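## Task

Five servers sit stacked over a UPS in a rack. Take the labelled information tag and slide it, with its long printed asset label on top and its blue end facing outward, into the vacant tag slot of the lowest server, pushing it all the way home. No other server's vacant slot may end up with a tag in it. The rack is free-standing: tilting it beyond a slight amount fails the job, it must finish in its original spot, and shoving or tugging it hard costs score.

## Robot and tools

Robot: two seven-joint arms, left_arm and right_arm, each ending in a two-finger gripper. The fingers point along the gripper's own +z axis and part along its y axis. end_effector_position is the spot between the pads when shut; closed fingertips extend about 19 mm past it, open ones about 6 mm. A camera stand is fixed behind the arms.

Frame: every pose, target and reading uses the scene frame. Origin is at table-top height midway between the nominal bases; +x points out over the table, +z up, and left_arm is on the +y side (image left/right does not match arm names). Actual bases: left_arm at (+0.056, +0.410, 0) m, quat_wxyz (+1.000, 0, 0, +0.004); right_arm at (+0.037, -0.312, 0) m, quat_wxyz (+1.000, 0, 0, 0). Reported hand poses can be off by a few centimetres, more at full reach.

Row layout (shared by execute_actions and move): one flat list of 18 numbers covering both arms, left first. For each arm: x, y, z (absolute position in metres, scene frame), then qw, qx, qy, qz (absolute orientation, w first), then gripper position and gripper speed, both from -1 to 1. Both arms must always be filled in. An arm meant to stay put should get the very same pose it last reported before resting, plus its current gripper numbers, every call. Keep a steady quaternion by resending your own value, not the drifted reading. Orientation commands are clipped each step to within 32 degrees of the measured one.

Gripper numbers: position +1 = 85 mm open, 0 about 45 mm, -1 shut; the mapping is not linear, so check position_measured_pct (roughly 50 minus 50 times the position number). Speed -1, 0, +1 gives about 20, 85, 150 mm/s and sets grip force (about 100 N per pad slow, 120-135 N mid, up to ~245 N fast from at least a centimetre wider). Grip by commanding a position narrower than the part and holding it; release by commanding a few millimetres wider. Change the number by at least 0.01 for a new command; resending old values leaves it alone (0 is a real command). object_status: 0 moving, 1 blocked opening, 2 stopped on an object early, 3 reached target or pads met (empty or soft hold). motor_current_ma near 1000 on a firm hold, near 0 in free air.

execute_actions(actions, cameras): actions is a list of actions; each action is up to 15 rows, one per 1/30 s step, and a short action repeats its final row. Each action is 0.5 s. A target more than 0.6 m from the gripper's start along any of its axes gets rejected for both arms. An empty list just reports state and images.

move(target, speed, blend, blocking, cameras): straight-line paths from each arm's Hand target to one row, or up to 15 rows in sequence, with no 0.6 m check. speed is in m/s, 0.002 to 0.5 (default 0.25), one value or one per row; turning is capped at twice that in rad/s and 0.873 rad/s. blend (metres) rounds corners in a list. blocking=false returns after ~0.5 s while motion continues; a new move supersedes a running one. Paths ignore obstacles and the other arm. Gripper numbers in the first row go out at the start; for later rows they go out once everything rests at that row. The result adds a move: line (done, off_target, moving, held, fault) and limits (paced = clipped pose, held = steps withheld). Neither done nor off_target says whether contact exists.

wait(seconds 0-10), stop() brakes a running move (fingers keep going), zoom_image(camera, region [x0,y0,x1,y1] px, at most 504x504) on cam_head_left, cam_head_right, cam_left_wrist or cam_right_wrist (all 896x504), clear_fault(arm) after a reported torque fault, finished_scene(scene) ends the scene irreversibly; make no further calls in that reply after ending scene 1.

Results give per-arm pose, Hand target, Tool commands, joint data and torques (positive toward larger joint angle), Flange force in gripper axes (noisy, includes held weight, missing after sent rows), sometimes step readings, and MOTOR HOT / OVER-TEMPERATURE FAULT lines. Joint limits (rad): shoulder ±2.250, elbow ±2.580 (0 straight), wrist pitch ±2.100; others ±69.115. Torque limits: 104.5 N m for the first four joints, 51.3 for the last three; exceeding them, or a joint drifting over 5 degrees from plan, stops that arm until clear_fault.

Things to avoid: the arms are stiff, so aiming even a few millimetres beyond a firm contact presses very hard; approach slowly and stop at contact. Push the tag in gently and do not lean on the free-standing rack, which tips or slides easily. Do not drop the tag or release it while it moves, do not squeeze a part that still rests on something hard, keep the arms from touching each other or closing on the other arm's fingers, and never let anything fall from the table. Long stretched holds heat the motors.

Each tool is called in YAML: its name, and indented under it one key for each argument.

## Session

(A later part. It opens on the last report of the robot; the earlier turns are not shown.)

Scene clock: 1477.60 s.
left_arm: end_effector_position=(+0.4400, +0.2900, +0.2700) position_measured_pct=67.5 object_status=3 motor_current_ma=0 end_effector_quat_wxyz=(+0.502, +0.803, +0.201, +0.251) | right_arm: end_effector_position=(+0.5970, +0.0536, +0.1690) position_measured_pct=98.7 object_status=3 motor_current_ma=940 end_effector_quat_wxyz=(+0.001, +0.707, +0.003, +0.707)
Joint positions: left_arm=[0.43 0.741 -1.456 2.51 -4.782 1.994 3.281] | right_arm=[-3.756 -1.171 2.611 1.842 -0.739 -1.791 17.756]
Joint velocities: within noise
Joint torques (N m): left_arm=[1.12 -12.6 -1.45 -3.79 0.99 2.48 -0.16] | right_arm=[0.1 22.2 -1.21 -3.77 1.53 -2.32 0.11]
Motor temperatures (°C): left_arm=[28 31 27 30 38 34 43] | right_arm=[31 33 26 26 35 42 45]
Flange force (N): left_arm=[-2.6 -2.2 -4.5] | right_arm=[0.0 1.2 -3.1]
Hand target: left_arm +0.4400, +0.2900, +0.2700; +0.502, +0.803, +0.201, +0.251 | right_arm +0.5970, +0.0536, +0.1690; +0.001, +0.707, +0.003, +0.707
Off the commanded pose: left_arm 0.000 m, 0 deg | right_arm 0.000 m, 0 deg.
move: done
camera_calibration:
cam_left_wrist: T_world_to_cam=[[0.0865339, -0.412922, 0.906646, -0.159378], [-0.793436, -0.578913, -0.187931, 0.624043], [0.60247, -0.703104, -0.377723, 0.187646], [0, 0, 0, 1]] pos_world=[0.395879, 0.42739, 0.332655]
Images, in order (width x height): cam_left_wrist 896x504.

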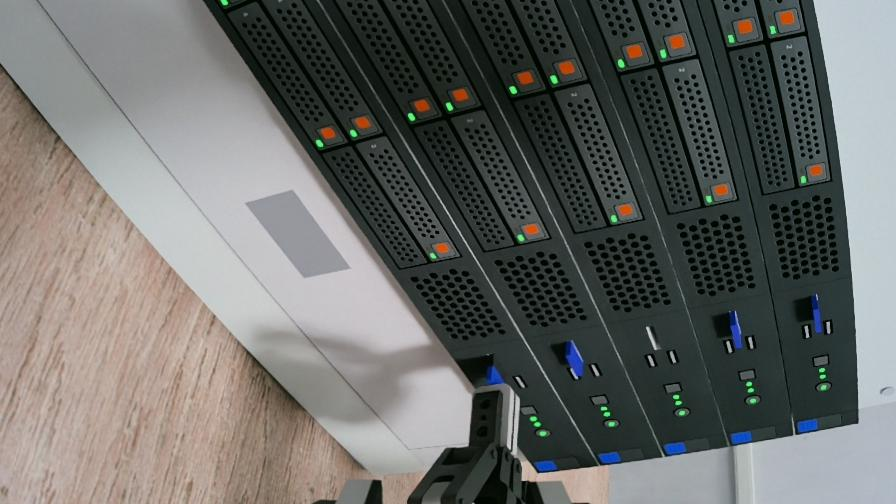

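move:
  target:
    - [0.44,0.29,0.27,0.5,0.8,0.2,0.25,-0.35,-0.5,0.6015,0.0534,0.1690,0.00148,0.7071,0.0029,0.7071,-1,0]
  speed: 0.01
  cameras: ["cam_left_wrist"]

zoom_image:
  camera: "cam_left_wrist"
  region: [460, 320, 600, 400]

Scene clock: 1484.63 s.
left_arm: end_effector_position=(+0.4400, +0.2900, +0.2700) position_measured_pct=67.5 object_status=3 motor_current_ma=0 end_effector_quat_wxyz=(+0.502, +0.803, +0.201, +0.251) | right_arm: end_effector_position=(+0.6015, +0.0534, +0.1690) position_measured_pct=98.7 object_status=3 motor_current_ma=940 end_effector_quat_wxyz=(+0.001, +0.707, +0.003, +0.707)
Joint positions: left_arm=[0.43 0.741 -1.456 2.51 -4.782 1.994 3.281] | right_arm=[-3.751 -1.171 2.614 1.834 -0.733 -1.78 17.76]
Joint velocities: within noise
Joint torques (N m): left_arm=[1.11 -12.63 -1.51 -3.77 0.98 2.47 -0.15] | right_arm=[0.06 22.14 -1.14 -3.82 1.56 -2.33 0.09]
Motor temperatures (°C): left_arm=[28 31 27 30 38 34 43] | right_arm=[31 33 26 26 35 42 45]
Flange force (N): left_arm=[-2.5 -2.5 -4.3] | right_arm=[0.4 1.1 -3.0]
Hand target: left_arm +0.4400, +0.2900, +0.2700; +0.502, +0.803, +0.201, +0.251 | right_arm +0.6015, +0.0534, +0.1690; +0.001, +0.707, +0.003, +0.707
Off the commanded pose: left_arm 0.000 m, 0 deg | right_arm 0.000 m, 0 deg.
move: done
camera_calibration:
cam_left_wrist: T_world_to_cam=[[0.0865339, -0.412922, 0.906646, -0.159378], [-0.793436, -0.578913, -0.187931, 0.624043], [0.60247, -0.703104, -0.377723, 0.187646], [0, 0, 0, 1]] pos_world=[0.395879, 0.42739, 0.332655]
Images, in order (width x height): cam_left_wrist 896x504.

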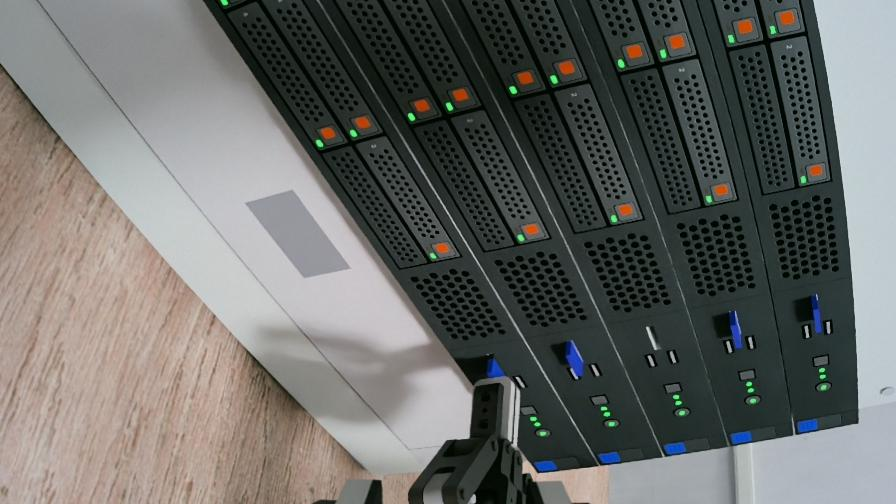

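Scaled by 3.600 from the camera's 896x504 image, which has a finer 1280x720 frame.

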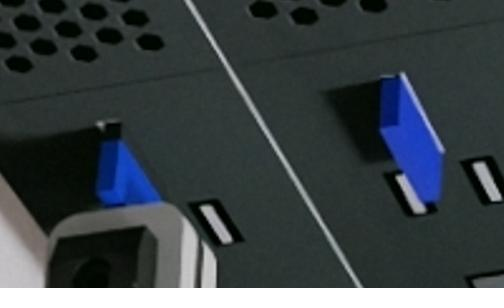

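Roughly 2–3 mm remains; continuing in small steps.

move:
  target:
    - [0.44,0.29,0.27,0.5,0.8,0.2,0.25,-0.35,-0.5,0.6035,0.0533,0.1690,0.00148,0.7071,0.0029,0.7071,-1,0]
  speed: 0.006
  cameras: []

move:
  target:
    - [0.44,0.29,0.27,0.5,0.8,0.2,0.25,-0.35,-0.5,0.6043,0.0533,0.1690,0.00148,0.7071,0.0029,0.7071,-1,0]
  speed: 0.005
  cameras: ["cam_left_wrist"]

zoom_image:
  camera: "cam_left_wrist"
  region: [460, 320, 600, 400]

Scene clock: 1493.37 s.
left_arm: end_effector_position=(+0.4400, +0.2900, +0.2700) position_measured_pct=67.5 object_status=3 motor_current_ma=0 end_effector_quat_wxyz=(+0.502, +0.803, +0.201, +0.251) | right_arm: end_effector_position=(+0.6035, +0.0533, +0.1690) position_measured_pct=98.7 object_status=3 motor_current_ma=940 end_effector_quat_wxyz=(+0.001, +0.707, +0.003, +0.707)
Joint positions: left_arm=[0.43 0.741 -1.456 2.51 -4.782 1.994 3.281] | right_arm=[-3.748 -1.171 2.615 1.83 -0.73 -1.776 17.762]
Joint velocities: within noise
Joint torques (N m): left_arm=[1.1 -12.56 -1.44 -3.78 1.02 2.47 -0.13] | right_arm=[-0.03 22.25 -1.2 -3.84 1.57 -2.38 0.06]
Motor temperatures (°C): left_arm=[28 31 27 30 38 34 43] | right_arm=[31 33 26 26 35 42 45]
Flange force (N): left_arm=[-2.7 -2.1 -4.7] | right_arm=[0.3 1.1 -2.7]
Hand target: left_arm +0.4400, +0.2900, +0.2700; +0.502, +0.803, +0.201, +0.251 | right_arm +0.6035, +0.0533, +0.1690; +0.001, +0.707, +0.003, +0.707
Off the commanded pose: left_arm 0.000 m, 0 deg | right_arm 0.000 m, 0 deg.
move: done
No camera images: "cameras" was empty.

Scene clock: 1494.07 s.
left_arm: end_effector_position=(+0.4400, +0.2900, +0.2700) position_measured_pct=67.5 object_status=3 motor_current_ma=0 end_effector_quat_wxyz=(+0.502, +0.803, +0.201, +0.251) | right_arm: end_effector_position=(+0.6043, +0.0533, +0.1690) position_measured_pct=98.7 object_status=3 motor_current_ma=940 end_effector_quat_wxyz=(+0.001, +0.707, +0.003, +0.707)
Joint positions: left_arm=[0.43 0.741 -1.456 2.51 -4.782 1.994 3.281] | right_arm=[-3.748 -1.171 2.616 1.829 -0.729 -1.774 17.763]
Joint velocities: within noise
Joint torques (N m): left_arm=[1.11 -12.53 -1.47 -3.76 1 2.5 -0.16] | right_arm=[-0.31 22.38 -1.39 -3.75 1.57 -2.52 0.08]
Motor temperatures (°C): left_arm=[28 31 27 30 38 34 43] | right_arm=[31 33 26 26 35 42 45]
Flange force (N): left_arm=[-2.5 -2.0 -4.6] | right_arm=[0.0 1.1 -1.7]
Hand target: left_arm +0.4400, +0.2900, +0.2700; +0.502, +0.803, +0.201, +0.251 | right_arm +0.6043, +0.0533, +0.1690; +0.001, +0.707, +0.003, +0.707
Off the commanded pose: left_arm 0.000 m, 0 deg | right_arm 0.000 m, 0 deg.
move: done
camera_calibration:
cam_left_wrist: T_world_to_cam=[[0.0865339, -0.412922, 0.906646, -0.159378], [-0.793436, -0.578913, -0.187931, 0.624043], [0.60247, -0.703104, -0.377723, 0.187646], [0, 0, 0, 1]] pos_world=[0.395879, 0.42739, 0.332655]
Images, in order (width x height): cam_left_wrist 896x504.

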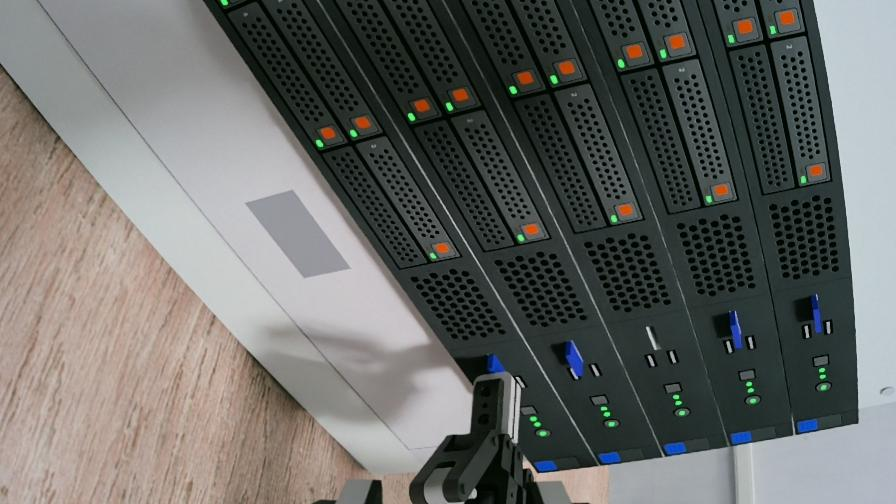

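Scaled by 3.600 from the camera's 896x504 image, which has a finer 1280x720 frame.

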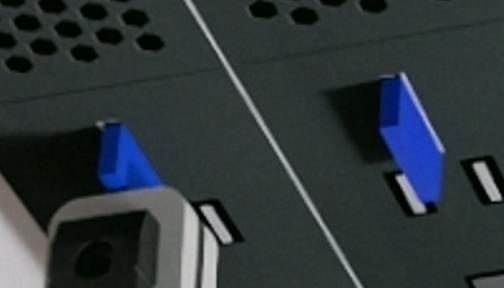

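move:
  target:
    - [0.44,0.29,0.27,0.5,0.8,0.2,0.25,-0.35,-0.5,0.6050,0.0533,0.1690,0.00148,0.7071,0.0029,0.7071,-1,0]
  speed: 0.005
  cameras: []

move:
  target:
    - [0.44,0.29,0.27,0.5,0.8,0.2,0.25,-0.35,-0.5,0.6056,0.0533,0.1690,0.00148,0.7071,0.0029,0.7071,-1,0]
  speed: 0.005
  cameras: ["cam_left_wrist"]

zoom_image:
  camera: "cam_left_wrist"
  region: [460, 320, 600, 400]

Scene clock: 1504.60 s.
left_arm: end_effector_position=(+0.4400, +0.2900, +0.2700) position_measured_pct=67.5 object_status=3 motor_current_ma=0 end_effector_quat_wxyz=(+0.502, +0.803, +0.201, +0.251) | right_arm: end_effector_position=(+0.6050, +0.0533, +0.1690) position_measured_pct=98.7 object_status=3 motor_current_ma=940 end_effector_quat_wxyz=(+0.001, +0.707, +0.003, +0.707)
Joint positions: left_arm=[0.43 0.741 -1.456 2.51 -4.782 1.994 3.281] | right_arm=[-3.747 -1.171 2.617 1.827 -0.728 -1.772 17.763]
Joint velocities: within noise
Joint torques (N m): left_arm=[1.1 -12.58 -1.5 -3.8 1 2.48 -0.17] | right_arm=[0.26 22.47 -1.11 -4.21 1.69 -2.27 0.08]
Motor temperatures (°C): left_arm=[28 31 27 30 38 34 43] | right_arm=[31 33 26 26 35 42 45]
Flange force (N): left_arm=[-2.6 -2.2 -4.4] | right_arm=[0.1 1.6 -4.2]
Hand target: left_arm +0.4400, +0.2900, +0.2700; +0.502, +0.803, +0.201, +0.251 | right_arm +0.6050, +0.0533, +0.1690; +0.001, +0.707, +0.003, +0.707
Off the commanded pose: left_arm 0.000 m, 0 deg | right_arm 0.000 m, 0 deg.
move: done
No camera images: "cameras" was empty.

Scene clock: 1505.30 s.
left_arm: end_effector_position=(+0.4400, +0.2900, +0.2700) position_measured_pct=67.5 object_status=3 motor_current_ma=0 end_effector_quat_wxyz=(+0.502, +0.803, +0.201, +0.251) | right_arm: end_effector_position=(+0.6056, +0.0533, +0.1690) position_measured_pct=98.7 object_status=3 motor_current_ma=940 end_effector_quat_wxyz=(+0.001, +0.707, +0.003, +0.707)
Joint positions: left_arm=[0.43 0.741 -1.456 2.51 -4.782 1.994 3.281] | right_arm=[-3.746 -1.171 2.617 1.826 -0.727 -1.77 17.764]
Joint velocities: within noise
Joint torques (N m): left_arm=[1.09 -12.58 -1.46 -3.75 0.99 2.49 -0.15] | right_arm=[0.66 22.52 -0.94 -4.19 1.55 -2.37 0.08]
Motor temperatures (°C): left_arm=[28 31 27 30 38 34 43] | right_arm=[31 33 26 26 35 42 45]
Flange force (N): left_arm=[-2.5 -2.1 -4.5] | right_arm=[-0.1 0.8 -4.2]
Hand target: left_arm +0.4400, +0.2900, +0.2700; +0.502, +0.803, +0.201, +0.251 | right_arm +0.6056, +0.0533, +0.1690; +0.001, +0.707, +0.003, +0.707
Off the commanded pose: left_arm 0.000 m, 0 deg | right_arm 0.000 m, 0 deg.
move: done
camera_calibration:
cam_left_wrist: T_world_to_cam=[[0.0865339, -0.412922, 0.906646, -0.159378], [-0.793436, -0.578913, -0.187931, 0.624043], [0.60247, -0.703104, -0.377723, 0.187646], [0, 0, 0, 1]] pos_world=[0.395879, 0.42739, 0.332655]
Images, in order (width x height): cam_left_wrist 896x504.

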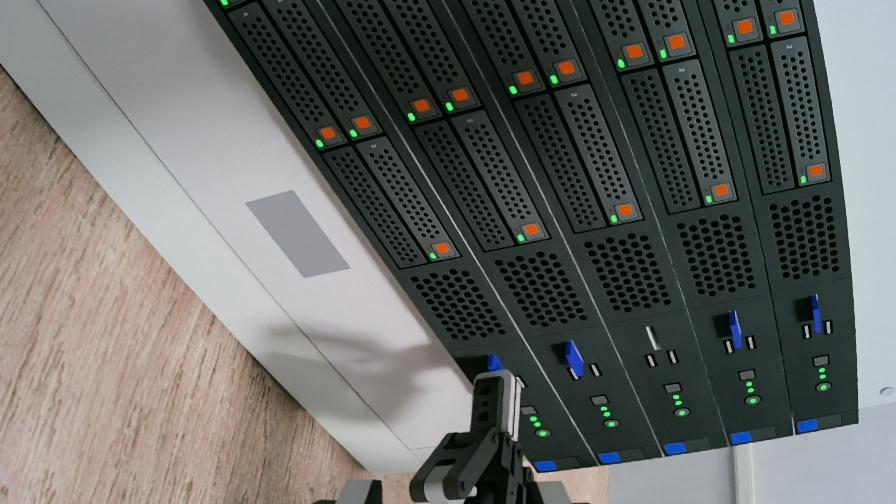

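Scaled by 3.600 from the camera's 896x504 image, which has a finer 1280x720 frame.

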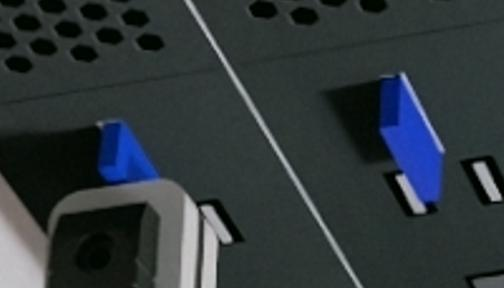

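move:
  target:
    - [0.44,0.29,0.27,0.5,0.8,0.2,0.25,-0.35,-0.5,0.6063,0.0533,0.1690,0.00148,0.7071,0.0029,0.7071,-1,0]
  speed: 0.005
  cameras: []

move:
  target:
    - [0.44,0.29,0.27,0.5,0.8,0.2,0.25,-0.35,-0.5,0.6069,0.0533,0.1690,0.00148,0.7071,0.0029,0.7071,-1,0]
  speed: 0.005
  cameras: ["cam_left_wrist"]

Scene clock: 1512.33 s.
left_arm: end_effector_position=(+0.4400, +0.2900, +0.2700) position_measured_pct=67.5 object_status=3 motor_current_ma=0 end_effector_quat_wxyz=(+0.502, +0.803, +0.201, +0.251) | right_arm: end_effector_position=(+0.6063, +0.0533, +0.1690) position_measured_pct=98.7 object_status=3 motor_current_ma=940 end_effector_quat_wxyz=(+0.001, +0.707, +0.003, +0.707)
Joint positions: left_arm=[0.43 0.741 -1.456 2.51 -4.782 1.994 3.281] | right_arm=[-3.745 -1.171 2.618 1.825 -0.726 -1.769 17.765]
Joint velocities: within noise
Joint torques (N m): left_arm=[1.07 -12.59 -1.52 -3.8 1 2.5 -0.16] | right_arm=[2.95 22.46 0.16 -6.35 2.16 -1.34 0.06]
Motor temperatures (°C): left_arm=[28 31 27 30 38 34 43] | right_arm=[31 33 26 26 35 42 45]
Flange force (N): left_arm=[-2.6 -2.2 -4.3] | right_arm=[1.8 3.5 -15.2]
Hand target: left_arm +0.4400, +0.2900, +0.2700; +0.502, +0.803, +0.201, +0.251 | right_arm +0.6063, +0.0533, +0.1690; +0.001, +0.707, +0.003, +0.707
Off the commanded pose: left_arm 0.000 m, 0 deg | right_arm 0.000 m, 0 deg.
move: done
No camera images: "cameras" was empty.

Scene clock: 1513.03 s.
left_arm: end_effector_position=(+0.4400, +0.2900, +0.2700) position_measured_pct=67.5 object_status=3 motor_current_ma=0 end_effector_quat_wxyz=(+0.502, +0.803, +0.201, +0.251) | right_arm: end_effector_position=(+0.6069, +0.0533, +0.1690) position_measured_pct=98.7 object_status=3 motor_current_ma=940 end_effector_quat_wxyz=(+0.001, +0.707, +0.003, +0.707)
Joint positions: left_arm=[0.43 0.741 -1.456 2.51 -4.782 1.994 3.281] | right_arm=[-3.745 -1.171 2.618 1.824 -0.725 -1.767 17.765]
Joint velocities: within noise
Joint torques (N m): left_arm=[1.1 -12.59 -1.45 -3.79 0.99 2.49 -0.17] | right_arm=[6.66 23.67 2.08 -11.23 4.25 0.54 0.02]
Motor temperatures (°C): left_arm=[28 31 27 30 38 34 43] | right_arm=[31 33 26 26 35 42 45]
Flange force (N): left_arm=[-2.6 -2.0 -4.4] | right_arm=[3.7 10.4 -37.8]
Hand target: left_arm +0.4400, +0.2900, +0.2700; +0.502, +0.803, +0.201, +0.251 | right_arm +0.6069, +0.0533, +0.1690; +0.001, +0.707, +0.003, +0.707
Off the commanded pose: left_arm 0.000 m, 0 deg | right_arm 0.000 m, 0 deg.
move: done
camera_calibration:
cam_left_wrist: T_world_to_cam=[[0.0865339, -0.412922, 0.906646, -0.159378], [-0.793436, -0.578913, -0.187931, 0.624043], [0.60247, -0.703104, -0.377723, 0.187646], [0, 0, 0, 1]] pos_world=[0.395879, 0.42739, 0.332655]
Images, in order (width x height): cam_left_wrist 896x504.

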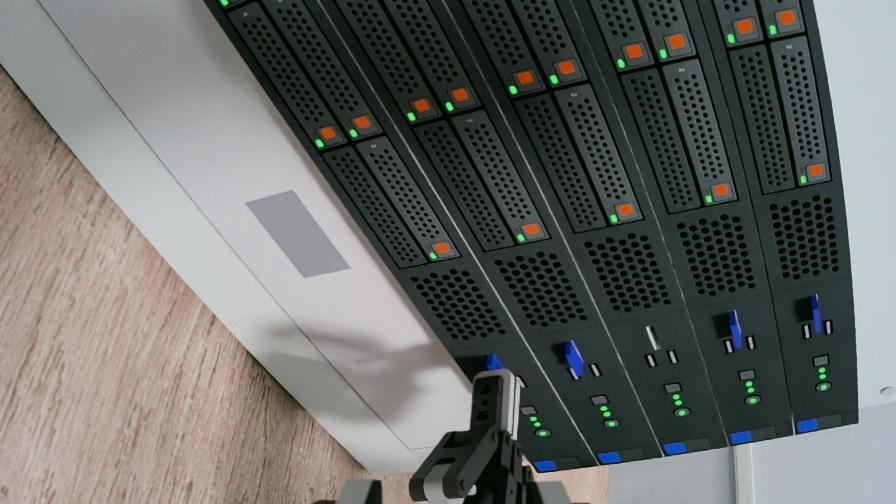

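Seated, as shown by the sharp force jump. Retracting to check.

move:
  target:
    - [0.44,0.29,0.27,0.5,0.8,0.2,0.25,-0.35,-0.5,0.5350,0.0570,0.1690,0.00148,0.7071,0.0029,0.7071,-1,0]
  speed: 0.07
  cameras: ["cam_right_wrist","cam_left_wrist","cam_head_right"]

zoom_image:
  camera: "cam_right_wrist"
  region: [400, 250, 580, 480]

zoom_image:
  camera: "cam_left_wrist"
  region: [460, 320, 600, 400]

Scene clock: 1521.90 s.
left_arm: end_effector_position=(+0.4400, +0.2900, +0.2700) position_measured_pct=67.5 object_status=3 motor_current_ma=0 end_effector_quat_wxyz=(+0.502, +0.803, +0.201, +0.251) | right_arm: end_effector_position=(+0.5350, +0.0570, +0.1690) position_measured_pct=98.7 object_status=3 motor_current_ma=940 end_effector_quat_wxyz=(+0.001, +0.707, +0.003, +0.707)
Joint positions: left_arm=[0.43 0.741 -1.456 2.51 -4.782 1.994 3.281] | right_arm=[-3.836 -1.18 2.558 1.941 -0.839 -1.937 17.693]
Joint velocities: within noise
Joint torques (N m): left_arm=[1.07 -12.6 -1.44 -3.79 0.97 2.47 -0.18] | right_arm=[-0.39 21.02 -1.55 -2.49 1.27 -2.5 0.09]
Motor temperatures (°C): left_arm=[28 31 27 30 38 34 43] | right_arm=[31 33 26 26 36 42 45]
Flange force (N): left_arm=[-2.5 -1.8 -4.2] | right_arm=[0.1 1.4 -1.6]
Hand target: left_arm +0.4400, +0.2900, +0.2700; +0.502, +0.803, +0.201, +0.251 | right_arm +0.5350, +0.0570, +0.1690; +0.001, +0.707, +0.003, +0.707
Off the commanded pose: left_arm 0.000 m, 0 deg | right_arm 0.000 m, 0 deg.
move: done
camera_calibration:
cam_left_wrist: T_world_to_cam=[[0.0865339, -0.412922, 0.906646, -0.159378], [-0.793436, -0.578913, -0.187931, 0.624043], [0.60247, -0.703104, -0.377723, 0.187646], [0, 0, 0, 1]] pos_world=[0.395879, 0.42739, 0.332655]
cam_right_wrist: T_world_to_cam=[[0.0273488, -0.999484, -0.016856, 0.0482374], [-0.0276774, 0.0160988, -0.999487, 0.237233], [0.999243, 0.0278013, -0.0272229, -0.381754], [0, 0, 0, 1]] pos_world=[0.386711, 0.0550066, 0.227532]
Images, in order (width x height): cam_head_right 896x504, cam_left_wrist 896x504, cam_right_wrist 896x504.

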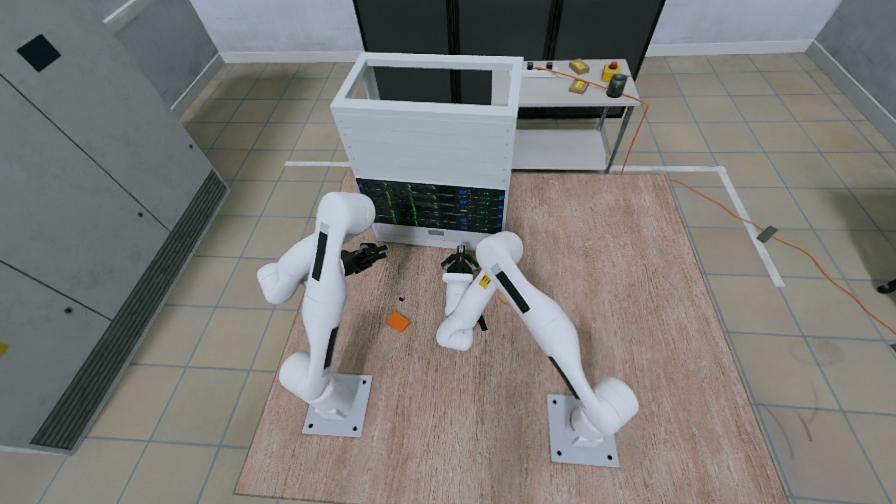

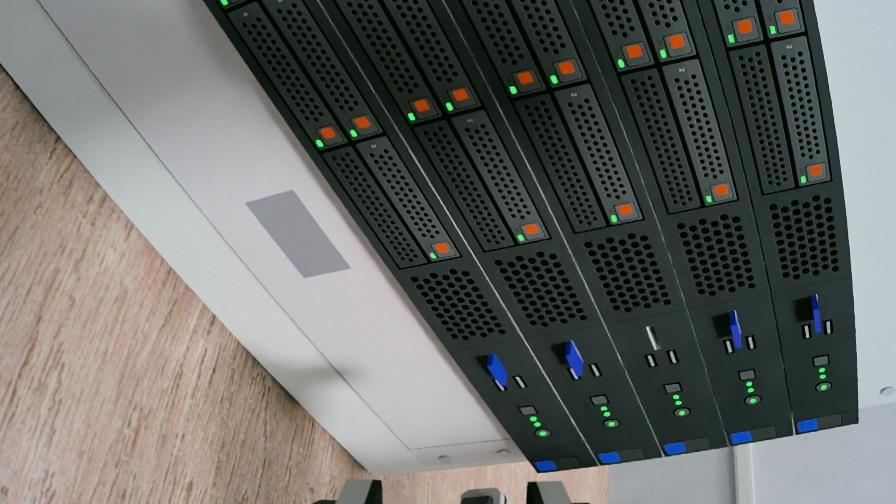

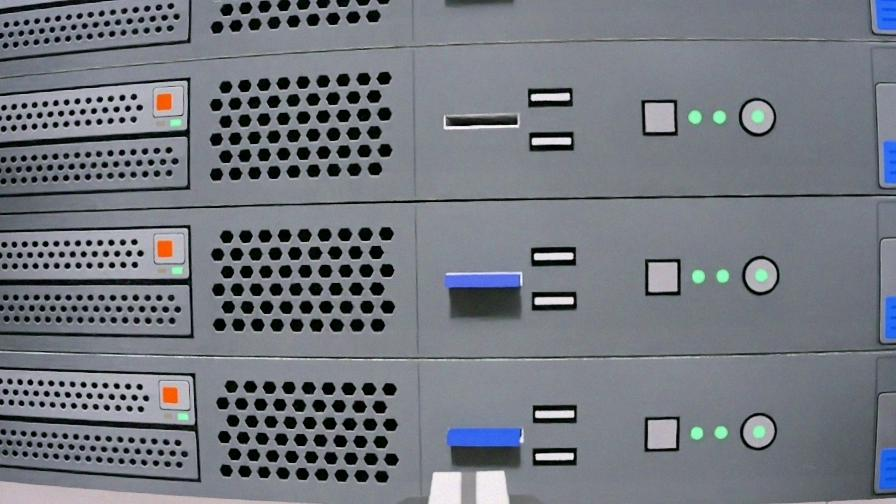

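Scaled by 2.191 from the camera's 896x504 image, which has a finer 1280x720 frame.

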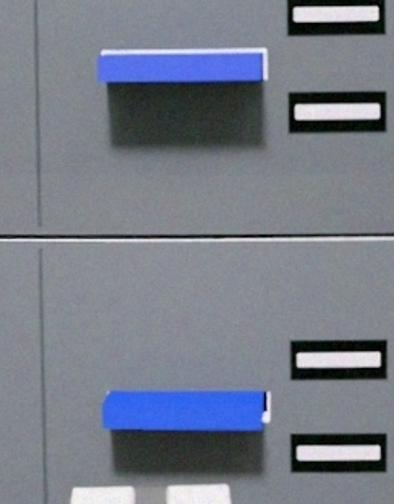

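Scaled by 3.600 from the camera's 896x504 image, which has a finer 1280x720 frame.

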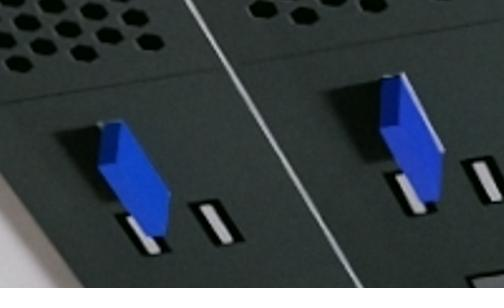

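finished_scene:
  scene: 3

The scene is finished: the task was done.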